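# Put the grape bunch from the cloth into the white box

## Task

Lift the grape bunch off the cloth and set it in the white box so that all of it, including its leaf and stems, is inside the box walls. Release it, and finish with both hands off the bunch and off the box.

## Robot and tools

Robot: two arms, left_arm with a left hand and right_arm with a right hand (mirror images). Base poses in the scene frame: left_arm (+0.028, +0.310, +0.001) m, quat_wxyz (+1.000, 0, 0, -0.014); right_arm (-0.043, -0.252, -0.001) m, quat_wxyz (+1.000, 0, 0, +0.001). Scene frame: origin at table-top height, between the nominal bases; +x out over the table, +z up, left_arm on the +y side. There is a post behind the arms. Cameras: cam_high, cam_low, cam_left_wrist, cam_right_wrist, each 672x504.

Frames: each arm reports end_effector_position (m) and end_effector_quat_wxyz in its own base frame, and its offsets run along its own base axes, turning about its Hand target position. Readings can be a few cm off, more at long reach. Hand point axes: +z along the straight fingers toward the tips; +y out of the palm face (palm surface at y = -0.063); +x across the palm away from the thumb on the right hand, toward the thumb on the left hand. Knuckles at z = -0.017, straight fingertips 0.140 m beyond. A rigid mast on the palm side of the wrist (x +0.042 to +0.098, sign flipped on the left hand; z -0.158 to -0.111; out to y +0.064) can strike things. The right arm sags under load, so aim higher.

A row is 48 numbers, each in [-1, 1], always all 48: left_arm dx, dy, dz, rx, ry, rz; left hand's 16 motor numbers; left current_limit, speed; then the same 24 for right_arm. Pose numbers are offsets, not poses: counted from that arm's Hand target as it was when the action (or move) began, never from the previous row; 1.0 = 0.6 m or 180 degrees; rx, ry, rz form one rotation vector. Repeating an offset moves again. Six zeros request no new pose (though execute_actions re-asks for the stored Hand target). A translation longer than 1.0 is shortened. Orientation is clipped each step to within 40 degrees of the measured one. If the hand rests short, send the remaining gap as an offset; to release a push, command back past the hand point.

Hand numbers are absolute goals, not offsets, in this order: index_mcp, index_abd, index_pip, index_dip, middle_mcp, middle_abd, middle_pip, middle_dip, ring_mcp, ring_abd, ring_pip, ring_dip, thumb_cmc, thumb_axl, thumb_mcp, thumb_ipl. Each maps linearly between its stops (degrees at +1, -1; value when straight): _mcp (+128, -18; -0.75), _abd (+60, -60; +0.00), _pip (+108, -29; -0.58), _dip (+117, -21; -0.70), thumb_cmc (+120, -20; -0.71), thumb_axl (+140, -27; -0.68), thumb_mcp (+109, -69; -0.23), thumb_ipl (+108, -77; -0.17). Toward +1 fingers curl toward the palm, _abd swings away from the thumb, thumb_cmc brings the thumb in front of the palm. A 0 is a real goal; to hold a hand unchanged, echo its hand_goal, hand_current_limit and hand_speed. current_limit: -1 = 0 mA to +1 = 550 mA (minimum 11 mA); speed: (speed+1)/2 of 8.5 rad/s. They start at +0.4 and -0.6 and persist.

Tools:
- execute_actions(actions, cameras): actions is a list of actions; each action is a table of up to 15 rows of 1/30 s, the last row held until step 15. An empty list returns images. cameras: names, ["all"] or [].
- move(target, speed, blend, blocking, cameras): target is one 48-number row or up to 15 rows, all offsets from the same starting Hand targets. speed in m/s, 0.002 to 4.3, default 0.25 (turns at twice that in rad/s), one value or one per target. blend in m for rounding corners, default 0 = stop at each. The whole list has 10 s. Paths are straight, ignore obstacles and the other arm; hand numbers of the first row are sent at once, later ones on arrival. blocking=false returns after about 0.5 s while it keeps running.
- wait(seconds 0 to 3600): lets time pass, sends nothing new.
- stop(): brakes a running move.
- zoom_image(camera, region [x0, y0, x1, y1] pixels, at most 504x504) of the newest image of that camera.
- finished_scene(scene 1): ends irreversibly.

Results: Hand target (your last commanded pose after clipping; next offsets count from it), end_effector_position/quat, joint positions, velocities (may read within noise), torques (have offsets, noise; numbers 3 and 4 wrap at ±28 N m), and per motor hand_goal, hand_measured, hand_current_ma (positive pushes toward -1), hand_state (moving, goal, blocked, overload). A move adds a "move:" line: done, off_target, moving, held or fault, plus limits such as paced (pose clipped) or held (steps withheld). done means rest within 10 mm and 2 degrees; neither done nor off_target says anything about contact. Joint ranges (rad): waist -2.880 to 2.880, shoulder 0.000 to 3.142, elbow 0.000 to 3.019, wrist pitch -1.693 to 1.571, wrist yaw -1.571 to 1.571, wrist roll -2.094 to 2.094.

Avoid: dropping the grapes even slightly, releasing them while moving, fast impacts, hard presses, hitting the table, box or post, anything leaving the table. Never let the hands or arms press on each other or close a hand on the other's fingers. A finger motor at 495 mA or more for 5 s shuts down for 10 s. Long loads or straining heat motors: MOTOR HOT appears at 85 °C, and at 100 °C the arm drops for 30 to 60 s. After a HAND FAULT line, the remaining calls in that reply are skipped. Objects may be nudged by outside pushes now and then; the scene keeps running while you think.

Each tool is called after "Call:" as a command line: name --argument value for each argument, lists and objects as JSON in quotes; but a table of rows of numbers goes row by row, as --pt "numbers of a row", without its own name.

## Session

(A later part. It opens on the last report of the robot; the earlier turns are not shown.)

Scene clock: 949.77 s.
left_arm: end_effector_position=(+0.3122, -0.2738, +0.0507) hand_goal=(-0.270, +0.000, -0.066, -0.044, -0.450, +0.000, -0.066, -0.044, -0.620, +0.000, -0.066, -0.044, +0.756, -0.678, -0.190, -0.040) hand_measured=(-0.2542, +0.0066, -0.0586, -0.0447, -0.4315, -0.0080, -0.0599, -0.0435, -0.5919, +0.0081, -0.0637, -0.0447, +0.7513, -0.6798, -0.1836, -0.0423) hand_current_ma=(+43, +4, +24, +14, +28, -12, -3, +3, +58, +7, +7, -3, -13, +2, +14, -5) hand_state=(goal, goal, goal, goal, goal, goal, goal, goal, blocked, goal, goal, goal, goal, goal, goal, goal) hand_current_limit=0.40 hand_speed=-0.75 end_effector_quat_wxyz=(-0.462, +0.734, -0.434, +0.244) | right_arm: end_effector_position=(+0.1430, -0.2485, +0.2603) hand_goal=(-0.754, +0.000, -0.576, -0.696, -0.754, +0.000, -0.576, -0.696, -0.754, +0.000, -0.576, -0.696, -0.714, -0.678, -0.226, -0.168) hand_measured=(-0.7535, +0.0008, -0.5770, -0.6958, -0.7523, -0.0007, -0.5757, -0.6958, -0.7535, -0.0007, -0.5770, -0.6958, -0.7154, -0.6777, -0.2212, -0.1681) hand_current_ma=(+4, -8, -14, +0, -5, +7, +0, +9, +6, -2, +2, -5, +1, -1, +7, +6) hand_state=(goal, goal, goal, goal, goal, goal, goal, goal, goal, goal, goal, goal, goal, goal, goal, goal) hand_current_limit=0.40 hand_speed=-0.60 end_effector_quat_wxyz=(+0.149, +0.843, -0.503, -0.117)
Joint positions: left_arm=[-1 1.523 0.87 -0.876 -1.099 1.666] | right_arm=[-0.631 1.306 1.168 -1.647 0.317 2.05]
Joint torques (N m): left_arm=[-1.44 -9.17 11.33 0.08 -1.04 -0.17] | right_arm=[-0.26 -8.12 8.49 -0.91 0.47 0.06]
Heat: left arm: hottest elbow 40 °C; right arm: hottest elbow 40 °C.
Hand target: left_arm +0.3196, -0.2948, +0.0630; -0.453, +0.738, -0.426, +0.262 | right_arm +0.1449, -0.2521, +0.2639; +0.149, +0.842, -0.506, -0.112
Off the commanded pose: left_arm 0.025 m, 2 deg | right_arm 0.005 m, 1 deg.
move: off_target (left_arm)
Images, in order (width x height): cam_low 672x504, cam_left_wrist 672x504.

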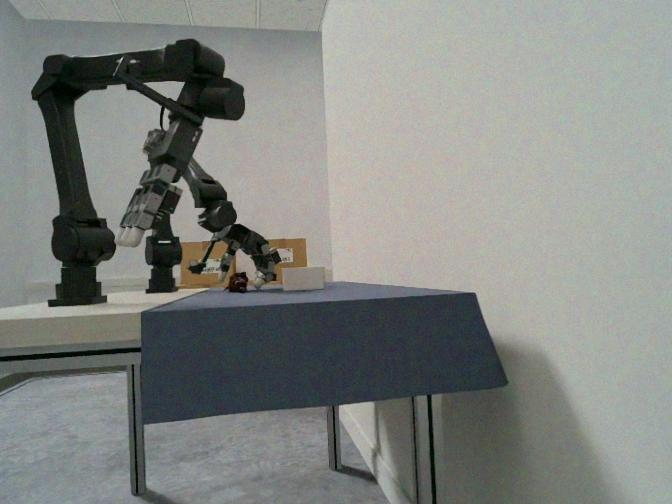

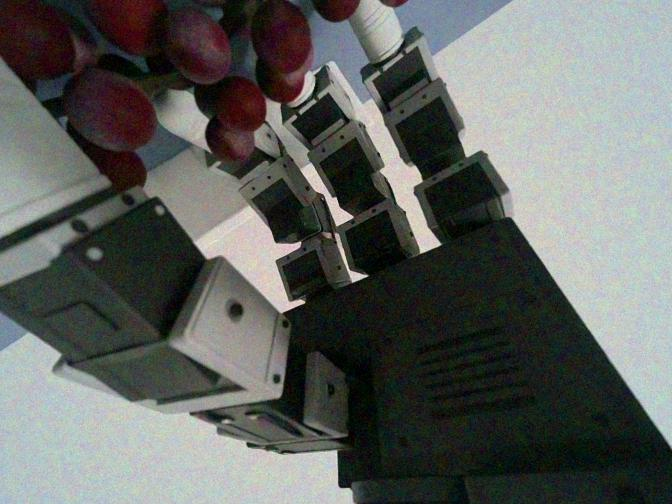

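Call:
move --pt "-0.003 0.013 -0.004 0 0 0 -0.055 0 -0.066 -0.043 -0.288 0 -0.066 -0.043 -0.493 0 -0.066 -0.043 0.757 -0.678 -0.09 -0.04 0.4 -0.8 0 0 0 0 0 0 -0.754 0 -0.576 -0.696 -0.754 0 -0.576 -0.696 -0.754 0 -0.576 -0.696 -0.714 -0.678 -0.226 -0.168 0.4 -0.6" --speed 0.08 --cameras '["cam_left_wrist","cam_low"]'

Call:
zoom_image --camera "cam_low" --region '[180, 210, 330, 310]'

Scene clock: 968.80 s.
left_arm: end_effector_position=(+0.3126, -0.2743, +0.0508) hand_goal=(-0.056, +0.000, -0.066, -0.044, -0.288, +0.000, -0.066, -0.044, -0.494, +0.000, -0.066, -0.044, +0.756, -0.678, -0.090, -0.040) hand_measured=(-0.0540, +0.0081, -0.0676, -0.0473, -0.2795, -0.0065, -0.0611, -0.0447, -0.4833, +0.0066, -0.0637, -0.0435, +0.7513, -0.6798, -0.0906, -0.0452) hand_current_ma=(+3, +1, +0, +10, +16, -19, +2, -4, +30, +11, +9, -3, -5, +5, -5, -16) hand_state=(goal, goal, goal, goal, goal, goal, goal, goal, goal, goal, goal, goal, goal, goal, goal, goal) hand_current_limit=0.40 hand_speed=-0.80 end_effector_quat_wxyz=(-0.461, +0.734, -0.434, +0.245) | right_arm: end_effector_position=(+0.1430, -0.2485, +0.2603) hand_goal=(-0.754, +0.000, -0.576, -0.696, -0.754, +0.000, -0.576, -0.696, -0.754, +0.000, -0.576, -0.696, -0.714, -0.678, -0.226, -0.168) hand_measured=(-0.7535, +0.0008, -0.5770, -0.6958, -0.7535, -0.0007, -0.5782, -0.6958, -0.7535, -0.0007, -0.5770, -0.6971, -0.7142, -0.6767, -0.2212, -0.1681) hand_current_ma=(+8, -7, -11, -7, -5, +7, +5, +6, +8, -3, +2, -10, +4, -6, +2, +3) hand_state=(goal, goal, goal, goal, goal, goal, goal, goal, goal, goal, goal, goal, goal, goal, goal, goal) hand_current_limit=0.40 hand_speed=-0.60 end_effector_quat_wxyz=(+0.149, +0.843, -0.503, -0.117)
Joint positions: left_arm=[-1 1.523 0.87 -0.874 -1.099 1.665] | right_arm=[-0.631 1.306 1.168 -1.647 0.317 2.05]
Joint torques (N m): left_arm=[-0.91 -10.52 9.29 0.92 -1.03 -0.02] | right_arm=[-0.32 -8.06 8.49 -0.9 0.47 0.06]
Heat: left arm: hottest elbow 44 °C; right arm: hottest elbow 40 °C.
Hand target: left_arm +0.3178, -0.2869, +0.0606; -0.453, +0.738, -0.427, +0.262 | right_arm +0.1449, -0.2521, +0.2639; +0.149, +0.842, -0.506, -0.112
Off the commanded pose: left_arm 0.017 m, 2 deg | right_arm 0.005 m, 1 deg.
move: off_target (left_arm)
Images, in order (width x height): cam_low 672x504, cam_left_wrist 672x504.

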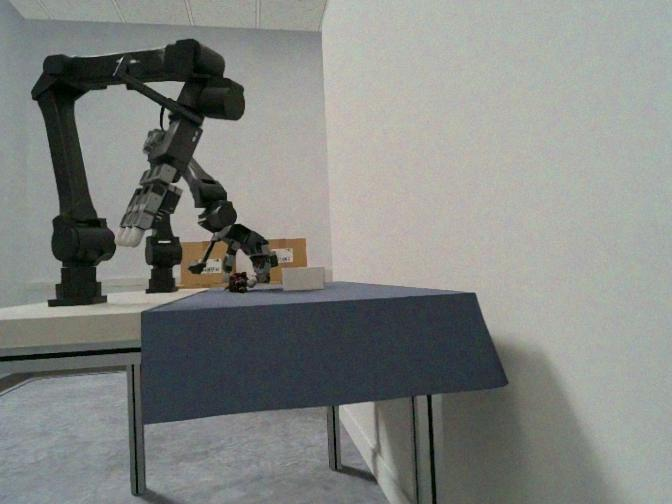

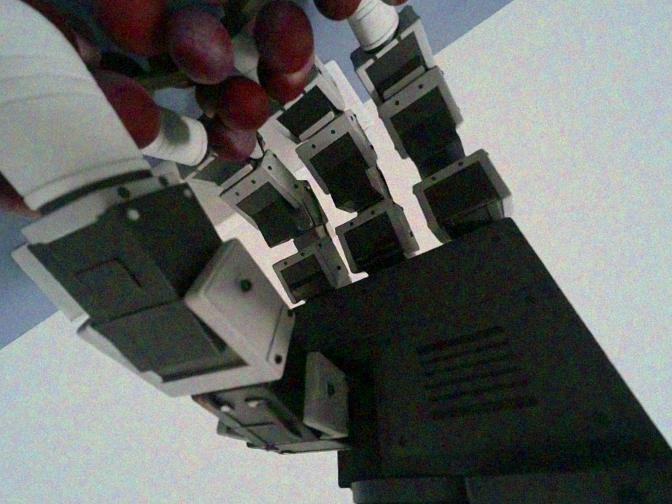

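Scaled by 3.360 from the camera's image (finer frame: 960x720).

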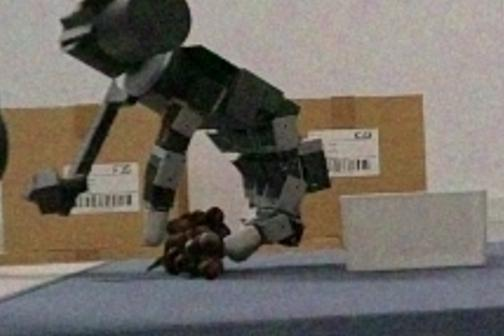

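Call:
move --pt "0 0 0 0 0 0 0.04 0 -0.055 -0.03 -0.192 0 -0.055 -0.03 -0.425 0 -0.066 -0.043 0.757 -0.678 0.03 -0.03 0.4 -0.85 0 0 0 0 0 0 -0.754 0 -0.576 -0.696 -0.754 0 -0.576 -0.696 -0.754 0 -0.576 -0.696 -0.714 -0.678 -0.226 -0.168 0.4 -0.6" --speed 0.08 --cameras '["cam_left_wrist","cam_low","cam_high"]'

Call:
zoom_image --camera "cam_low" --region '[180, 210, 330, 310]'

Call:
zoom_image --camera "cam_high" --region '[360, 210, 560, 410]'

Scene clock: 978.50 s.
left_arm: end_effector_position=(+0.3126, -0.2743, +0.0508) hand_goal=(+0.040, +0.000, -0.056, -0.030, -0.192, +0.000, -0.056, -0.030, -0.426, +0.000, -0.066, -0.044, +0.756, -0.678, +0.030, -0.030) hand_measured=(-0.0178, +0.0081, -0.0753, -0.0345, -0.2373, -0.0109, -0.0727, -0.0358, -0.4170, +0.0066, -0.0650, -0.0435, +0.7513, -0.6798, -0.0639, -0.0423) hand_current_ma=(-149, +10, -35, -11, -116, -24, -45, -16, +26, +16, +5, +2, -16, +4, -302, -25) hand_state=(blocked, goal, goal, goal, blocked, goal, goal, goal, goal, goal, goal, goal, goal, goal, blocked, goal) hand_current_limit=0.40 hand_speed=-0.85 end_effector_quat_wxyz=(-0.461, +0.734, -0.434, +0.246) | right_arm: end_effector_position=(+0.1430, -0.2485, +0.2603) hand_goal=(-0.754, +0.000, -0.576, -0.696, -0.754, +0.000, -0.576, -0.696, -0.754, +0.000, -0.576, -0.696, -0.714, -0.678, -0.226, -0.168) hand_measured=(-0.7535, +0.0008, -0.5770, -0.6958, -0.7535, +0.0008, -0.5770, -0.6958, -0.7535, +0.0008, -0.5770, -0.6958, -0.7154, -0.6767, -0.2212, -0.1691) hand_current_ma=(+2, -13, -10, -1, -2, +8, +1, +5, +13, +4, +5, -6, +2, -2, +4, +4) hand_state=(goal, goal, goal, goal, goal, goal, goal, goal, goal, goal, goal, goal, goal, goal, goal, goal) hand_current_limit=0.40 hand_speed=-0.60 end_effector_quat_wxyz=(+0.149, +0.843, -0.503, -0.117)
Joint positions: left_arm=[-1 1.523 0.87 -0.874 -1.099 1.665] | right_arm=[-0.631 1.306 1.168 -1.647 0.317 2.05]
Joint torques (N m): left_arm=[-0.91 -10.52 9.25 0.88 -1.02 -0.02] | right_arm=[-0.32 -8.06 8.49 -0.91 0.47 0.06]
Heat: left arm: hottest elbow 44 °C; right arm: hottest elbow 40 °C.
Hand target: left_arm +0.3178, -0.2869, +0.0607; -0.453, +0.738, -0.427, +0.262 | right_arm +0.1449, -0.2521, +0.2639; +0.149, +0.842, -0.506, -0.112
Off the commanded pose: left_arm 0.017 m, 2 deg | right_arm 0.005 m, 1 deg.
move: done
Images, in order (width x height): cam_high 672x504, cam_low 672x504, cam_left_wrist 672x504.

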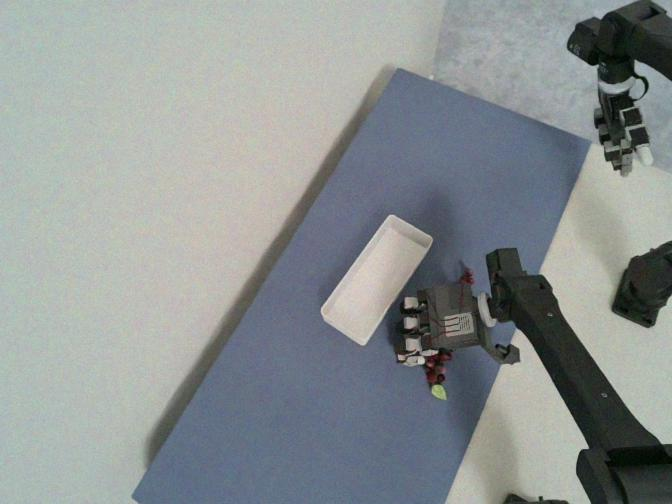

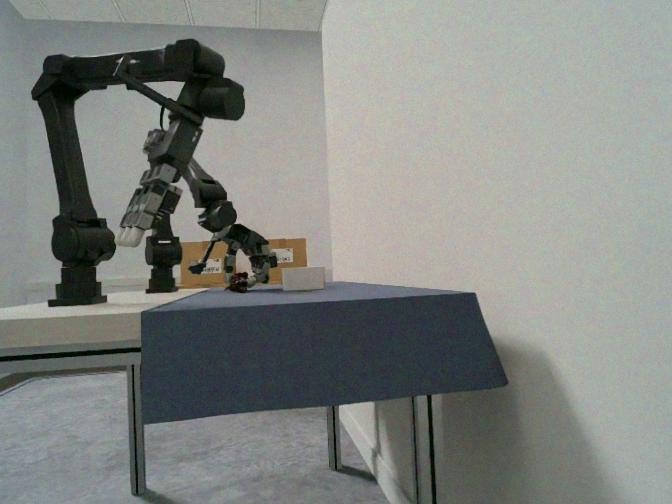

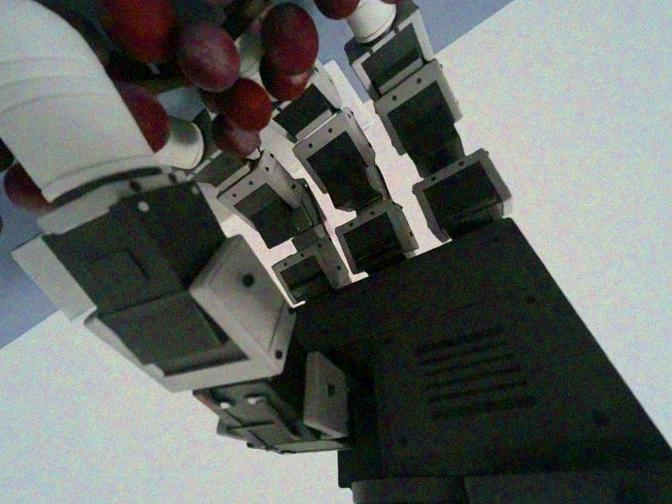

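Scaled by 3.360 from the camera's image (finer frame: 960x720).

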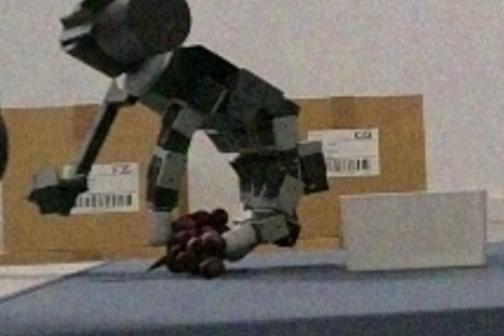

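Scaled by 2.520 from the camera's image (finer frame: 960x720).

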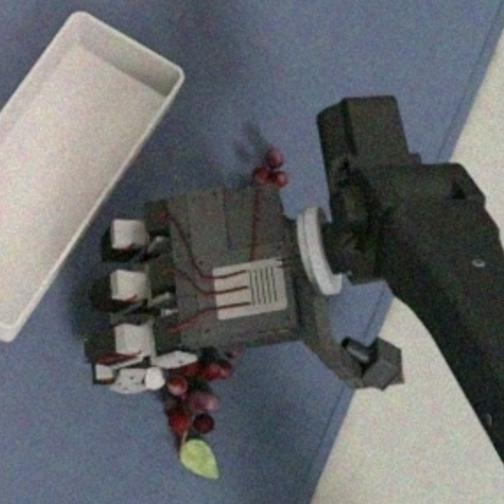

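Call:
move --pt "0 0 0 0 0 0 0.11 0 -0.04 -0.01 -0.13 0 -0.04 -0.01 -0.34 0 -0.05 -0.02 0.757 -0.678 0.05 -0.01 0.45 -0.85 0 0 0 0 0 0 -0.754 0 -0.576 -0.696 -0.754 0 -0.576 -0.696 -0.754 0 -0.576 -0.696 -0.714 -0.678 -0.226 -0.168 0.4 -0.6" --speed 0.08 --cameras '["cam_left_wrist","cam_high"]'

Scene clock: 987.70 s.
left_arm: end_effector_position=(+0.3126, -0.2743, +0.0508) hand_goal=(+0.110, +0.000, -0.040, -0.010, -0.130, +0.000, -0.040, -0.010, -0.340, +0.000, -0.050, -0.020, +0.756, -0.678, +0.050, -0.010) hand_measured=(-0.0190, +0.0081, -0.0804, -0.0320, -0.2048, -0.0109, -0.0727, -0.0358, -0.3808, +0.0081, -0.0650, -0.0294, +0.7476, -0.6809, -0.0649, -0.0423) hand_current_ma=(-338, +4, -78, -36, -197, -20, -79, -56, -93, +14, -36, -14, -16, -1, -372, -101) hand_state=(blocked, goal, blocked, blocked, blocked, goal, blocked, blocked, blocked, goal, goal, goal, goal, goal, blocked, blocked) hand_current_limit=0.45 hand_speed=-0.85 end_effector_quat_wxyz=(-0.461, +0.734, -0.434, +0.246) | right_arm: end_effector_position=(+0.1430, -0.2485, +0.2603) hand_goal=(-0.754, +0.000, -0.576, -0.696, -0.754, +0.000, -0.576, -0.696, -0.754, +0.000, -0.576, -0.696, -0.714, -0.678, -0.226, -0.168) hand_measured=(-0.7535, -0.0007, -0.5782, -0.6971, -0.7535, -0.0007, -0.5757, -0.6958, -0.7535, +0.0008, -0.5770, -0.6958, -0.7154, -0.6767, -0.2222, -0.1672) hand_current_ma=(+2, -14, -8, +0, -3, +7, +3, +7, +5, +2, +0, -4, +1, -7, +1, +0) hand_state=(goal, goal, goal, goal, goal, goal, goal, goal, goal, goal, goal, goal, goal, goal, goal, goal) hand_current_limit=0.40 hand_speed=-0.60 end_effector_quat_wxyz=(+0.149, +0.843, -0.503, -0.117)
Joint positions: left_arm=[-1 1.523 0.87 -0.874 -1.099 1.665] | right_arm=[-0.631 1.306 1.168 -1.647 0.317 2.05]
Joint torques (N m): left_arm=[-0.79 -10.34 9.24 0.87 -1.03 -0.02] | right_arm=[-0.32 -8.06 8.49 -0.91 0.47 0.06]
Heat: left arm: hottest elbow 44 °C; right arm: hottest elbow 40 °C.
Hand target: left_arm +0.3178, -0.2869, +0.0607; -0.453, +0.738, -0.427, +0.262 | right_arm +0.1449, -0.2521, +0.2639; +0.149, +0.842, -0.506, -0.112
Off the commanded pose: left_arm 0.017 m, 2 deg | right_arm 0.005 m, 1 deg.
move: done
Images, in order (width x height): cam_high 672x504, cam_left_wrist 672x504.

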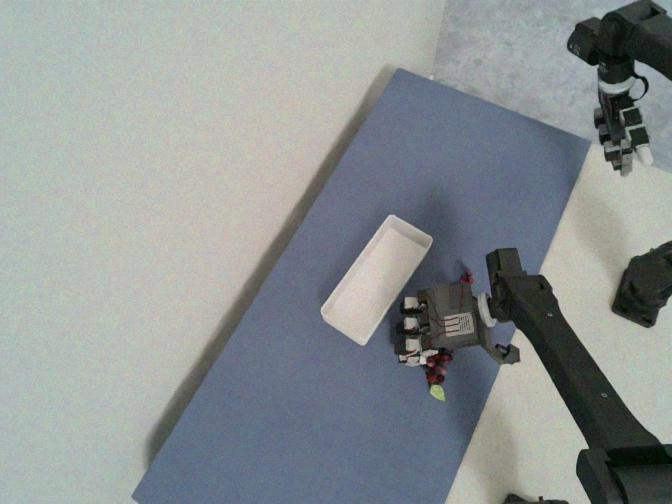

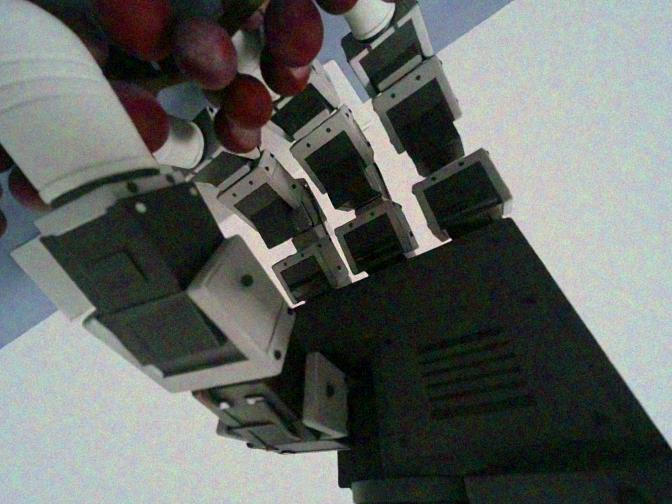

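Call:
move --pt "0 0.01 0.08 0 0 0 0.11 0 -0.04 -0.01 -0.13 0 -0.04 -0.01 -0.34 0 -0.05 -0.02 0.757 -0.678 0.05 -0.01 0.45 -0.85 0 0 0 0 0 0 -0.754 0 -0.576 -0.696 -0.754 0 -0.576 -0.696 -0.754 0 -0.576 -0.696 -0.714 -0.678 -0.226 -0.168 0.4 -0.6" --speed 0.04 --cameras '["cam_left_wrist","cam_high","cam_low"]'

Call:
zoom_image --camera "cam_low" --region '[180, 210, 330, 310]'

Call:
zoom_image --camera "cam_high" --region '[360, 210, 560, 410]'

Scene clock: 997.53 s.
left_arm: end_effector_position=(+0.3067, -0.2654, +0.0838) hand_goal=(+0.110, +0.000, -0.040, -0.010, -0.130, +0.000, -0.040, -0.010, -0.340, +0.000, -0.050, -0.020, +0.756, -0.678, +0.050, -0.010) hand_measured=(-0.0154, +0.0037, -0.0830, -0.0320, -0.1939, -0.0109, -0.0740, -0.0358, -0.3543, +0.0081, -0.0650, -0.0282, +0.7488, -0.6798, -0.0629, -0.0433) hand_current_ma=(-329, +5, -90, -43, -156, -18, -78, -61, -29, +15, -34, -17, -16, +0, -365, -95) hand_state=(blocked, goal, blocked, blocked, blocked, goal, blocked, blocked, goal, goal, goal, goal, goal, goal, blocked, blocked) hand_current_limit=0.45 hand_speed=-0.85 end_effector_quat_wxyz=(-0.463, +0.733, -0.436, +0.243) | right_arm: end_effector_position=(+0.1430, -0.2485, +0.2603) hand_goal=(-0.754, +0.000, -0.576, -0.696, -0.754, +0.000, -0.576, -0.696, -0.754, +0.000, -0.576, -0.696, -0.714, -0.678, -0.226, -0.168) hand_measured=(-0.7547, -0.0007, -0.5770, -0.6958, -0.7535, -0.0007, -0.5770, -0.6958, -0.7535, +0.0008, -0.5770, -0.6958, -0.7167, -0.6777, -0.2212, -0.1681) hand_current_ma=(+3, -9, -3, -3, +0, +9, +5, +4, +6, +3, +1, -6, -2, -2, +1, +6) hand_state=(goal, goal, goal, goal, goal, goal, goal, goal, goal, goal, goal, goal, goal, goal, goal, goal) hand_current_limit=0.40 hand_speed=-0.60 end_effector_quat_wxyz=(+0.149, +0.843, -0.503, -0.117)
Joint positions: left_arm=[-1 1.444 0.888 -0.976 -1.099 1.669] | right_arm=[-0.631 1.306 1.168 -1.647 0.317 2.05]
Joint torques (N m): left_arm=[-0.09 -10.64 12.21 0.01 -1.03 0.11] | right_arm=[-0.32 -8.06 8.5 -0.9 0.47 0.06]
Heat: left arm: hottest elbow 44 °C; right arm: hottest elbow 40 °C.
Hand target: left_arm +0.3179, -0.2810, +0.1087; -0.453, +0.738, -0.426, +0.262 | right_arm +0.1449, -0.2521, +0.2639; +0.149, +0.842, -0.506, -0.112
Off the commanded pose: left_arm 0.031 m, 3 deg | right_arm 0.005 m, 1 deg.
move: off_target (left_arm)
Images, in order (width x height): cam_high 672x504, cam_low 672x504, cam_left_wrist 672x504.

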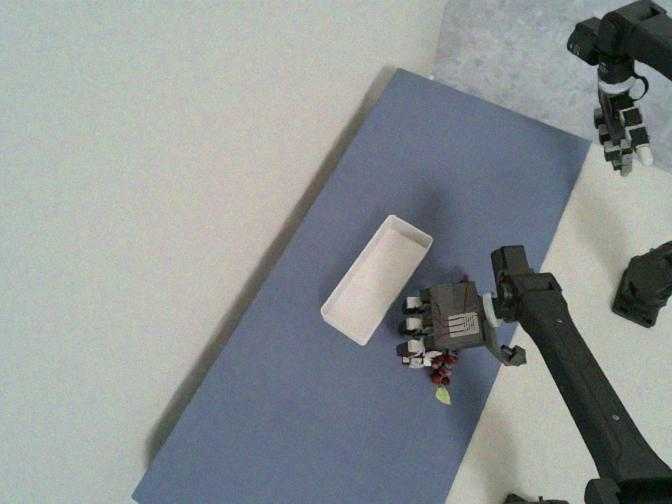

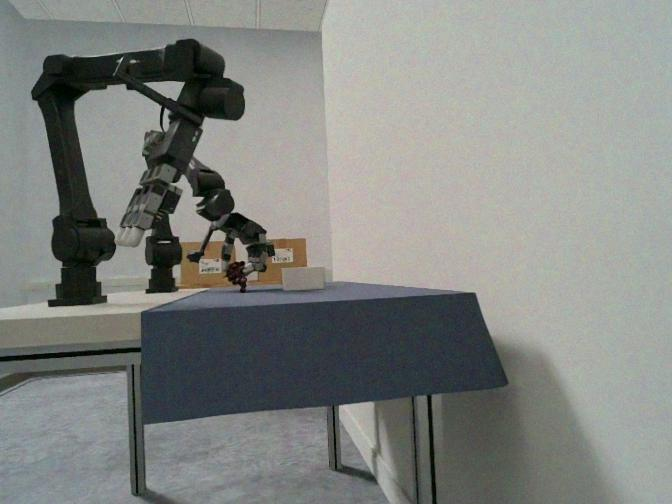

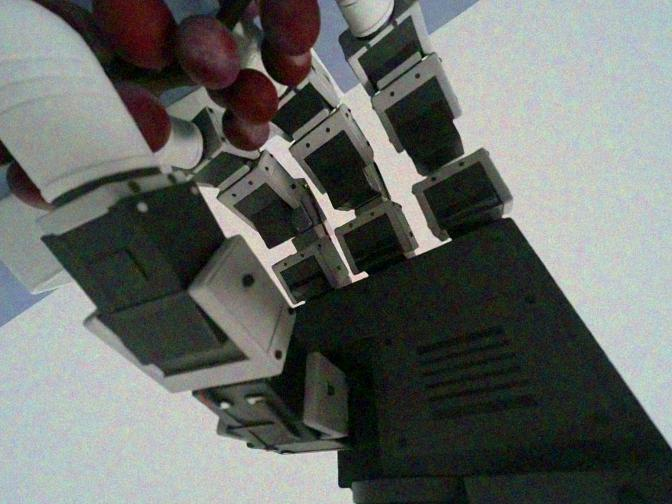

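Scaled by 3.360 from the camera's image (finer frame: 960x720).

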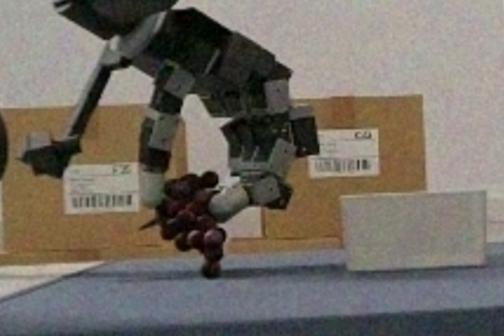

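Scaled by 2.520 from the camera's image (finer frame: 960x720).

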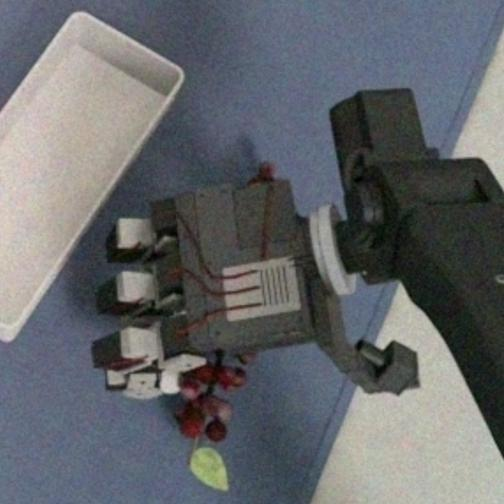

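Call:
move --pt "-0.01 0.01 0.1 0 0 0 0.11 0 -0.04 -0.01 -0.13 0 -0.04 -0.01 -0.32 0 -0.05 -0.02 0.757 -0.678 0.05 -0.01 0.45 -0.85 0 0 0 0 0 0 -0.754 0 -0.576 -0.696 -0.754 0 -0.576 -0.696 -0.754 0 -0.576 -0.696 -0.714 -0.678 -0.226 -0.168 0.4 -0.6" --speed 0.06 --cameras '["cam_left_wrist","cam_high","cam_low"]'

Call:
zoom_image --camera "cam_low" --region '[180, 200, 330, 300]'

Call:
zoom_image --camera "cam_high" --region '[360, 210, 560, 410]'

Scene clock: 1014.23 s.
left_arm: end_effector_position=(+0.3028, -0.2594, +0.1417) hand_goal=(+0.110, +0.000, -0.040, -0.010, -0.130, +0.000, -0.040, -0.010, -0.320, +0.000, -0.050, -0.020, +0.756, -0.678, +0.050, -0.010) hand_measured=(-0.0154, +0.0037, -0.0830, -0.0333, -0.1927, -0.0095, -0.0727, -0.0358, -0.3519, +0.0081, -0.0650, -0.0294, +0.7488, -0.6798, -0.0639, -0.0423) hand_current_ma=(-325, -2, -82, -44, -166, -19, -77, -56, -76, +11, -31, -16, -15, +9, -361, -97) hand_state=(blocked, goal, blocked, blocked, blocked, goal, blocked, blocked, blocked, goal, goal, goal, goal, goal, blocked, blocked) hand_current_limit=0.45 hand_speed=-0.85 end_effector_quat_wxyz=(-0.465, +0.731, -0.439, +0.238) | right_arm: end_effector_position=(+0.1430, -0.2485, +0.2603) hand_goal=(-0.754, +0.000, -0.576, -0.696, -0.754, +0.000, -0.576, -0.696, -0.754, +0.000, -0.576, -0.696, -0.714, -0.678, -0.226, -0.168) hand_measured=(-0.7535, +0.0023, -0.5770, -0.6958, -0.7535, -0.0007, -0.5770, -0.6958, -0.7523, -0.0007, -0.5770, -0.6958, -0.7167, -0.6767, -0.2212, -0.1681) hand_current_ma=(+2, -9, -5, -1, -9, +12, +7, +5, +3, -1, +7, -8, +1, -3, +0, +6) hand_state=(goal, goal, goal, goal, goal, goal, goal, goal, goal, goal, goal, goal, goal, goal, goal, goal) hand_current_limit=0.40 hand_speed=-0.60 end_effector_quat_wxyz=(+0.149, +0.843, -0.503, -0.117)
Joint positions: left_arm=[-1 1.355 0.97 -1.157 -1.099 1.669] | right_arm=[-0.631 1.306 1.168 -1.647 0.317 2.05]
Joint torques (N m): left_arm=[-0.44 -9.99 13.19 0.02 -1.03 0.04] | right_arm=[-0.26 -8.06 8.49 -0.91 0.47 0.06]
Heat: left arm: hottest elbow 47 °C; right arm: hottest elbow 40 °C.
Hand target: left_arm +0.3118, -0.2750, +0.1687; -0.453, +0.738, -0.426, +0.262 | right_arm +0.1449, -0.2521, +0.2639; +0.149, +0.842, -0.506, -0.112
Off the commanded pose: left_arm 0.033 m, 3 deg | right_arm 0.005 m, 1 deg.
move: off_target (left_arm)
Images, in order (width x height): cam_high 672x504, cam_low 672x504, cam_left_wrist 672x504.

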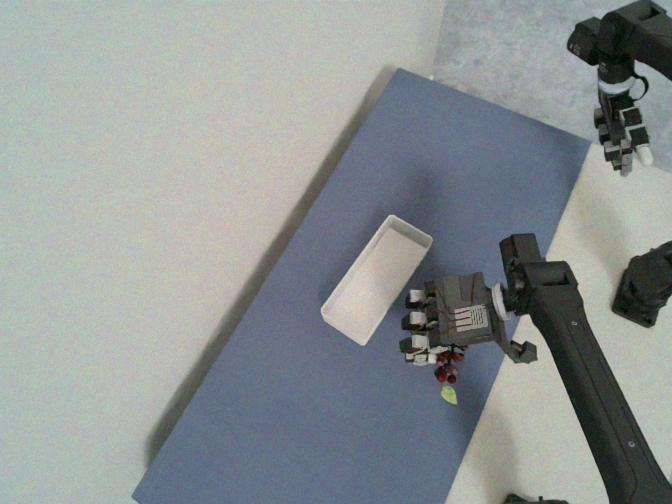

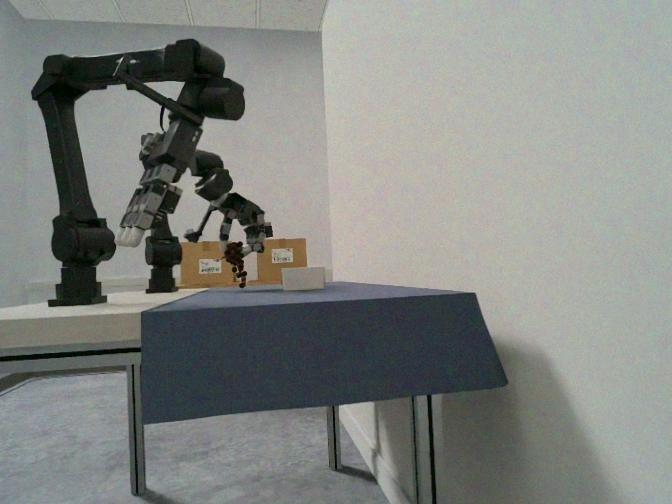

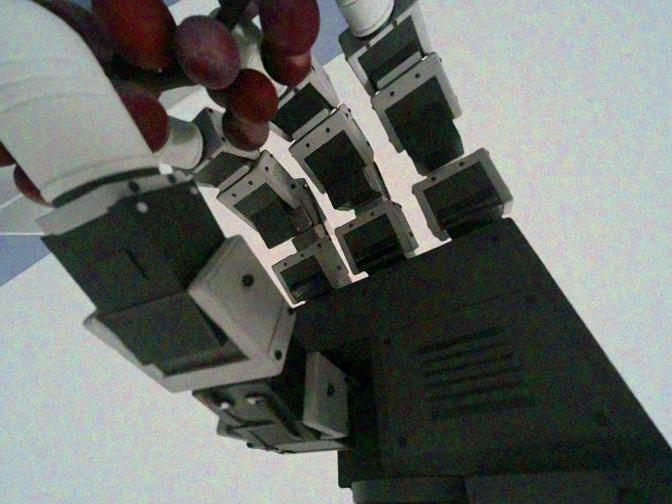

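Scaled by 3.360 from the camera's image (finer frame: 960x720).

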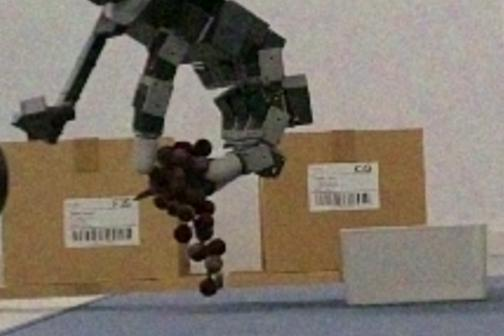

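Scaled by 2.520 from the camera's image (finer frame: 960x720).

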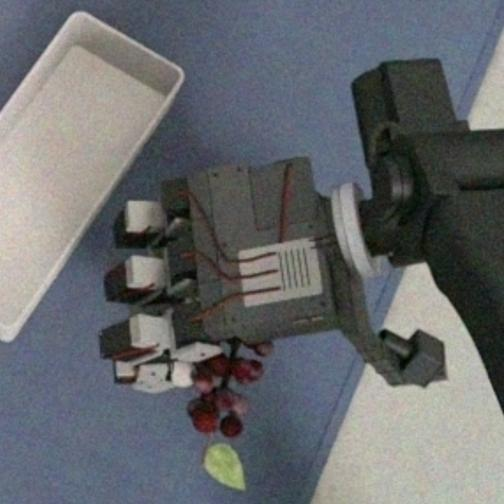

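Call:
move --pt "0 0 0.13 0 0 0 0.11 0 -0.04 -0.01 -0.13 0 -0.04 -0.01 -0.32 0 -0.05 -0.02 0.757 -0.678 0.05 -0.01 0.45 -0.85 0 0 0 0 0 0 -0.754 0 -0.576 -0.696 -0.754 0 -0.576 -0.696 -0.754 0 -0.576 -0.696 -0.714 -0.678 -0.226 -0.168 0.4 -0.6" --pt "0.322 -0.075 0.13 -0.0425 0.0279 0.0034 0.11 0 -0.04 -0.01 -0.13 0 -0.04 -0.01 -0.32 0 -0.05 -0.02 0.757 -0.678 0.05 -0.01 0.45 -0.85 0 0 0 0 0 0 -0.754 0 -0.576 -0.696 -0.754 0 -0.576 -0.696 -0.754 0 -0.576 -0.696 -0.714 -0.678 -0.226 -0.168 0.4 -0.6" --speed '[0.08,0.08]' --blend 0.02 --cameras '["cam_left_wrist","cam_high","cam_low"]'

Call:
zoom_image --camera "cam_low" --region '[180, 180, 360, 300]'

Call:
zoom_image --camera "cam_high" --region '[290, 190, 490, 390]'

Scene clock: 1201.30 s.
left_arm: end_effector_position=(+0.4851, -0.3115, +0.2203) hand_goal=(+0.110, +0.000, -0.040, -0.010, -0.130, +0.000, -0.040, -0.010, -0.320, +0.000, -0.050, -0.020, +0.756, -0.678, +0.050, -0.010) hand_measured=(-0.0166, +0.0037, -0.0830, -0.0320, -0.1939, -0.0095, -0.0727, -0.0358, -0.3519, +0.0081, -0.0650, -0.0294, +0.7501, -0.6798, -0.0639, -0.0433) hand_current_ma=(-337, +1, -84, -33, -158, -15, -83, -56, -70, +10, -38, -22, -17, -1, -357, -100) hand_state=(blocked, goal, blocked, blocked, blocked, goal, blocked, blocked, blocked, goal, goal, goal, goal, goal, blocked, blocked) hand_current_limit=0.45 hand_speed=-0.85 end_effector_quat_wxyz=(-0.388, +0.778, -0.437, +0.230) | right_arm: end_effector_position=(+0.1430, -0.2485, +0.2603) hand_goal=(-0.754, +0.000, -0.576, -0.696, -0.754, +0.000, -0.576, -0.696, -0.754, +0.000, -0.576, -0.696, -0.714, -0.678, -0.226, -0.168) hand_measured=(-0.7535, +0.0008, -0.5770, -0.6958, -0.7535, +0.0008, -0.5770, -0.6958, -0.7535, +0.0008, -0.5770, -0.6958, -0.7154, -0.6777, -0.2222, -0.1681) hand_current_ma=(+7, -9, -11, -1, -4, +9, +3, +4, +8, -2, +4, -7, +1, +1, +3, +3) hand_state=(goal, goal, goal, goal, goal, goal, goal, goal, goal, goal, goal, goal, goal, goal, goal, goal) hand_current_limit=0.40 hand_speed=-0.60 end_effector_quat_wxyz=(+0.149, +0.843, -0.503, -0.117)
Joint positions: left_arm=[-0.703 1.619 1.495 -1.016 -0.861 2.092] | right_arm=[-0.631 1.306 1.168 -1.647 0.317 2.05]
Joint torques (N m): left_arm=[0.91 -13.22 15.41 1.66 -0.7 0.09] | right_arm=[-0.32 -8.12 8.49 -0.91 0.47 0.06]
Heat: left arm: hottest elbow 50 °C; right arm: hottest elbow 40 °C.
Hand target: left_arm +0.5050, -0.3201, +0.2467; -0.385, +0.779, -0.424, +0.255 | right_arm +0.1449, -0.2521, +0.2639; +0.149, +0.842, -0.506, -0.112
Off the commanded pose: left_arm 0.034 m, 3 deg | right_arm 0.005 m, 1 deg.
joint at its limit (left arm) — joint 6 (wrist roll), upper limit.
move: off_target (left_arm)
Images, in order (width x height): cam_high 672x504, cam_low 672x504, cam_left_wrist 672x504.

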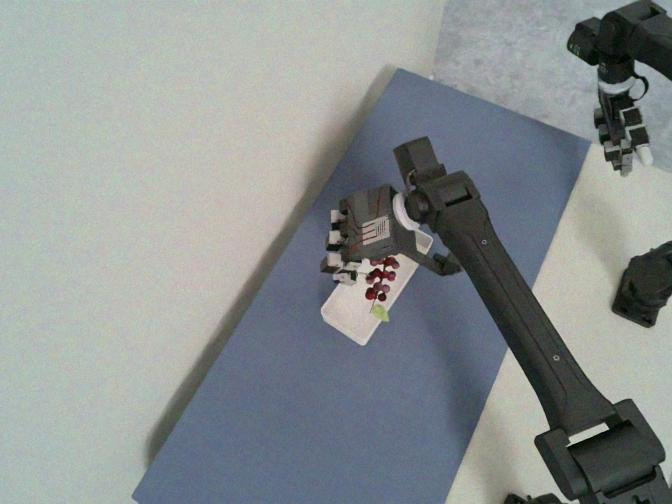

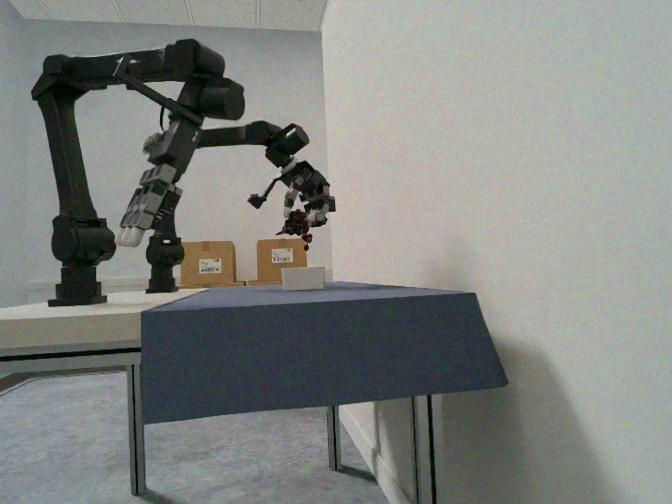

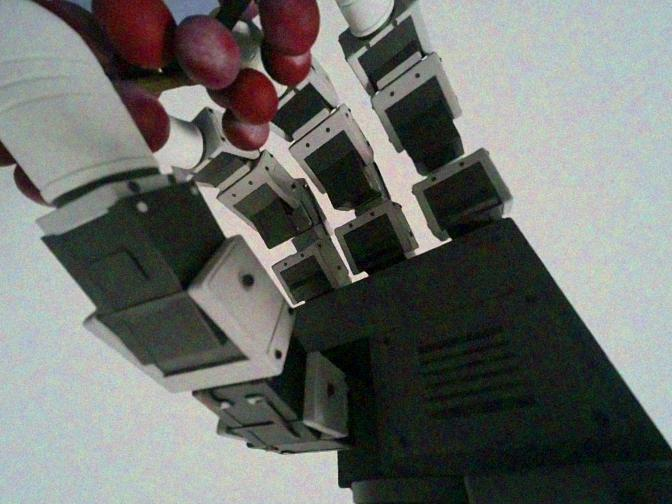

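Scaled by 2.800 from the camera's image (finer frame: 960x720).

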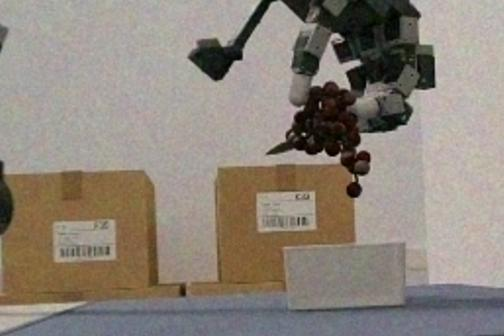

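Scaled by 2.520 from the camera's image (finer frame: 960x720).

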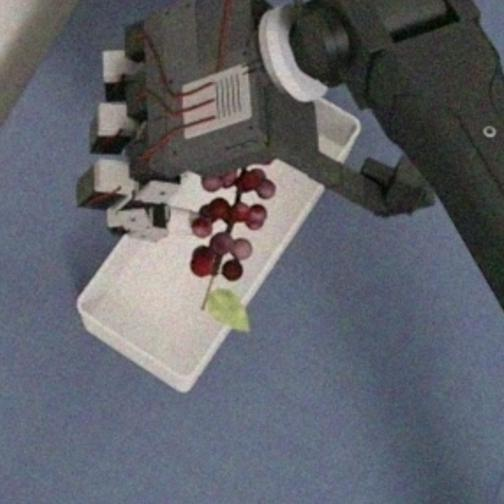

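Call:
zoom_image --camera "cam_high" --region '[310, 190, 430, 350]'

Scaled by 3.150 from the camera's image (finer frame: 960x720).

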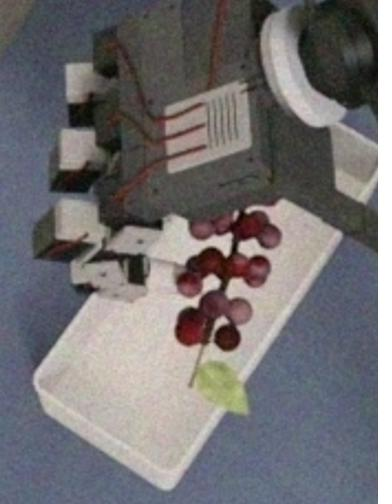

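Call:
move --pt "0.007 -0.03 -0.01 -0.0686 -0.0085 -0.0274 0.11 0 -0.04 -0.01 -0.13 0 -0.04 -0.01 -0.32 0 -0.05 -0.02 0.757 -0.678 0.05 -0.01 0.45 -0.85 0 0 0 0 0 0 -0.754 0 -0.576 -0.696 -0.754 0 -0.576 -0.696 -0.754 0 -0.576 -0.696 -0.714 -0.678 -0.226 -0.168 0.4 -0.6" --speed 0.08 --cameras '["cam_left_wrist","cam_high","cam_low"]'

Call:
zoom_image --camera "cam_high" --region '[310, 190, 450, 350]'

Call:
zoom_image --camera "cam_low" --region '[210, 180, 360, 300]'

Scene clock: 1322.13 s.
left_arm: end_effector_position=(+0.5038, -0.3441, +0.2196) hand_goal=(+0.110, +0.000, -0.040, -0.010, -0.130, +0.000, -0.040, -0.010, -0.320, +0.000, -0.050, -0.020, +0.756, -0.678, +0.050, -0.010) hand_measured=(-0.0166, +0.0052, -0.0830, -0.0333, -0.1927, -0.0095, -0.0727, -0.0358, -0.3519, +0.0081, -0.0663, -0.0294, +0.7513, -0.6788, -0.0639, -0.0423) hand_current_ma=(-333, +8, -87, -42, -162, -18, -82, -48, -71, +15, -22, -21, -16, +7, -373, -94) hand_state=(blocked, goal, blocked, blocked, blocked, goal, blocked, blocked, blocked, goal, goal, goal, goal, goal, blocked, blocked) hand_current_limit=0.45 hand_speed=-0.85 end_effector_quat_wxyz=(-0.295, +0.801, -0.424, +0.303) | right_arm: end_effector_position=(+0.1430, -0.2485, +0.2603) hand_goal=(-0.754, +0.000, -0.576, -0.696, -0.754, +0.000, -0.576, -0.696, -0.754, +0.000, -0.576, -0.696, -0.714, -0.678, -0.226, -0.168) hand_measured=(-0.7535, -0.0007, -0.5770, -0.6958, -0.7535, -0.0007, -0.5770, -0.6971, -0.7535, -0.0007, -0.5757, -0.6958, -0.7154, -0.6777, -0.2212, -0.1681) hand_current_ma=(+3, -10, -8, -6, -5, +7, -1, +6, +9, +4, +0, -9, -1, -4, +5, +5) hand_state=(goal, goal, goal, goal, goal, goal, goal, goal, goal, goal, goal, goal, goal, goal, goal, goal) hand_current_limit=0.40 hand_speed=-0.60 end_effector_quat_wxyz=(+0.149, +0.843, -0.503, -0.117)
Joint positions: left_arm=[-0.667 1.6 1.447 -0.813 -0.674 2.095] | right_arm=[-0.631 1.306 1.168 -1.647 0.317 2.05]
Joint torques (N m): left_arm=[0.85 -16.67 10.55 2.52 -0.43 0.02] | right_arm=[-0.32 -8.06 8.49 -0.88 0.47 0.06]
Heat: left arm: hottest elbow 60 °C; right arm: hottest elbow 40 °C.
Hand target: left_arm +0.5093, -0.3379, +0.2407; -0.293, +0.794, -0.422, +0.325 | right_arm +0.1449, -0.2521, +0.2639; +0.149, +0.842, -0.506, -0.112
Off the commanded pose: left_arm 0.023 m, 3 deg | right_arm 0.005 m, 1 deg.
joint sent to its limit (left arm) — joint 6 (wrist roll), upper limit. The joint targets still meet the commanded pose.
move: off_target (left_arm)
Images, in order (width x height): cam_high 672x504, cam_low 672x504, cam_left_wrist 672x504.

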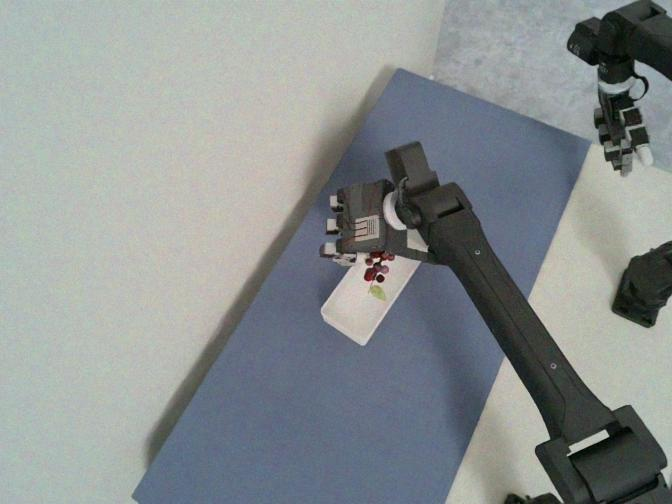

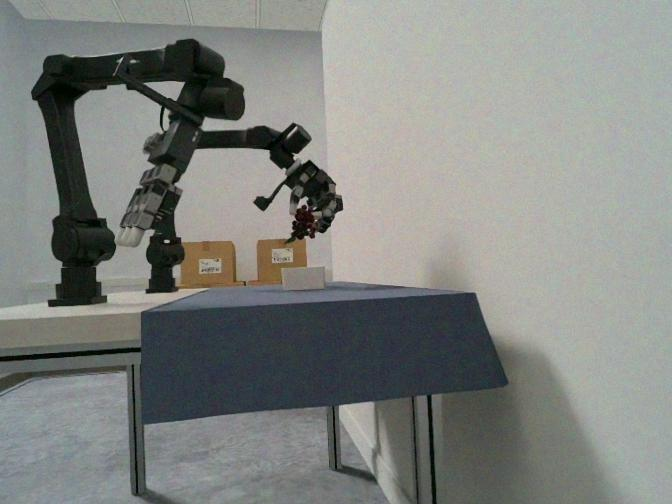

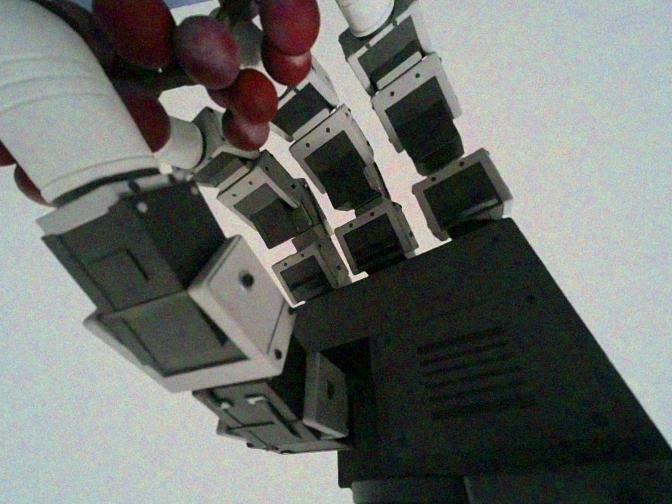

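Scaled by 3.150 from the camera's image (finer frame: 960x720).

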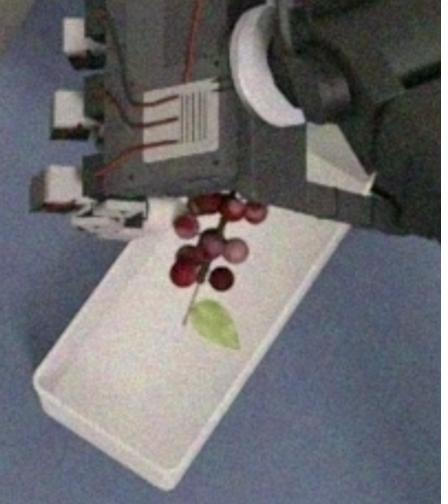

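Scaled by 3.360 from the camera's image (finer frame: 960x720).

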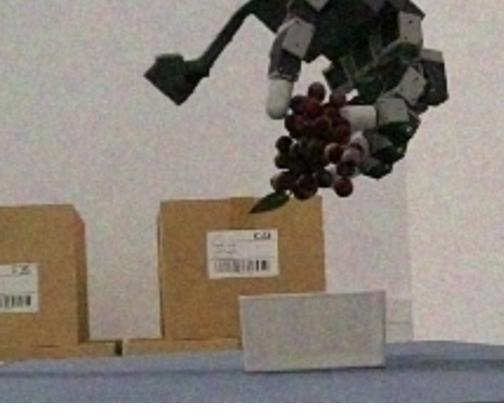

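Call:
move --pt "0.005 0.057 -0.05 0 0 0 0.11 0 -0.04 -0.01 -0.13 0 -0.04 -0.01 -0.32 0 -0.05 -0.02 0.757 -0.678 0.05 -0.01 0.45 -0.85 0 0 0 0 0 0 -0.754 0 -0.576 -0.696 -0.754 0 -0.576 -0.696 -0.754 0 -0.576 -0.696 -0.714 -0.678 -0.226 -0.168 0.4 -0.6" --speed 0.08 --cameras '["cam_high","cam_low"]'

Scene clock: 1374.03 s.
left_arm: end_effector_position=(+0.5070, -0.3070, +0.1896) hand_goal=(+0.110, +0.000, -0.040, -0.010, -0.130, +0.000, -0.040, -0.010, -0.320, +0.000, -0.050, -0.020, +0.756, -0.678, +0.050, -0.010) hand_measured=(-0.0154, +0.0066, -0.0830, -0.0307, -0.1939, -0.0095, -0.0740, -0.0371, -0.3519, +0.0081, -0.0650, -0.0294, +0.7501, -0.6798, -0.0639, -0.0423) hand_current_ma=(-329, +2, -86, -38, -155, -15, -80, -61, -74, +10, -35, -10, -10, +8, -364, -98) hand_state=(blocked, goal, blocked, blocked, blocked, goal, blocked, blocked, blocked, goal, goal, goal, goal, goal, blocked, blocked) hand_current_limit=0.45 hand_speed=-0.85 end_effector_quat_wxyz=(-0.296, +0.814, -0.405, +0.294) | right_arm: end_effector_position=(+0.1430, -0.2485, +0.2603) hand_goal=(-0.754, +0.000, -0.576, -0.696, -0.754, +0.000, -0.576, -0.696, -0.754, +0.000, -0.576, -0.696, -0.714, -0.678, -0.226, -0.168) hand_measured=(-0.7547, +0.0008, -0.5770, -0.6958, -0.7535, +0.0008, -0.5757, -0.6958, -0.7535, -0.0007, -0.5770, -0.6958, -0.7180, -0.6777, -0.2222, -0.1681) hand_current_ma=(+2, -11, -8, -2, -4, +12, -1, +4, +9, -1, +3, -4, -1, -3, +2, +2) hand_state=(goal, goal, goal, goal, goal, goal, goal, goal, goal, goal, goal, goal, goal, goal, goal, goal) hand_current_limit=0.40 hand_speed=-0.60 end_effector_quat_wxyz=(+0.149, +0.843, -0.503, -0.117)
Joint positions: left_arm=[-0.609 1.571 1.334 -0.731 -0.656 2.096] | right_arm=[-0.631 1.306 1.168 -1.647 0.317 2.05]
Joint torques (N m): left_arm=[0.44 -16.03 10.52 2.48 -0.43 0.02] | right_arm=[-0.26 -8.06 8.49 -0.91 0.47 0.06]
Heat: left arm: hottest elbow 52 °C; right arm: hottest elbow 40 °C.
Hand target: left_arm +0.5122, -0.3036, +0.2106; -0.293, +0.794, -0.422, +0.325 | right_arm +0.1449, -0.2521, +0.2639; +0.149, +0.842, -0.506, -0.112
Off the commanded pose: left_arm 0.022 m, 5 deg | right_arm 0.005 m, 1 deg.
joint sent to its limit (left arm) — joint 6 (wrist roll), upper limit. The joint targets are off in orientation, not in position.
move: off_target (left_arm)

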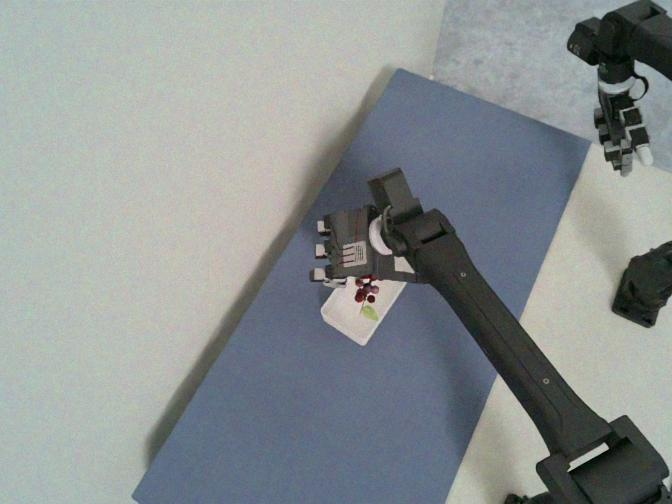

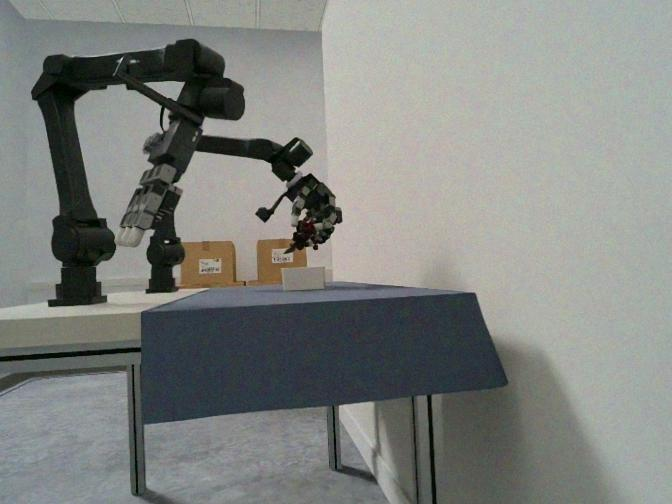

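Call:
zoom_image --camera "cam_high" --region '[300, 200, 440, 360]'

Call:
zoom_image --camera "cam_low" --region '[230, 170, 380, 300]'

Scaled by 3.150 from the camera's image (finer frame: 960x720).

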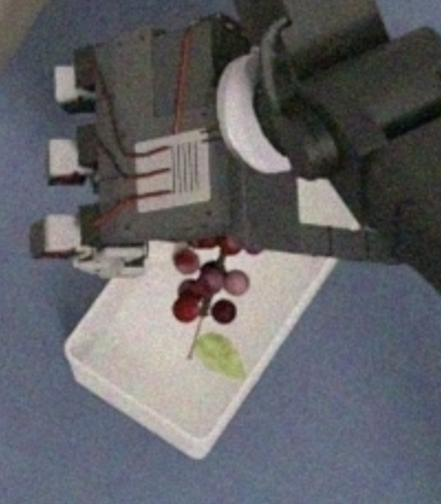

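Scaled by 3.360 from the camera's image (finer frame: 960x720).

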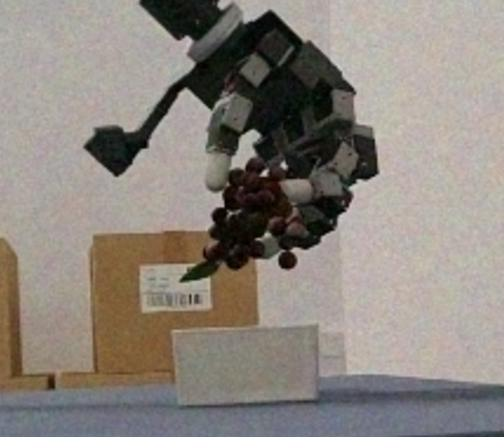

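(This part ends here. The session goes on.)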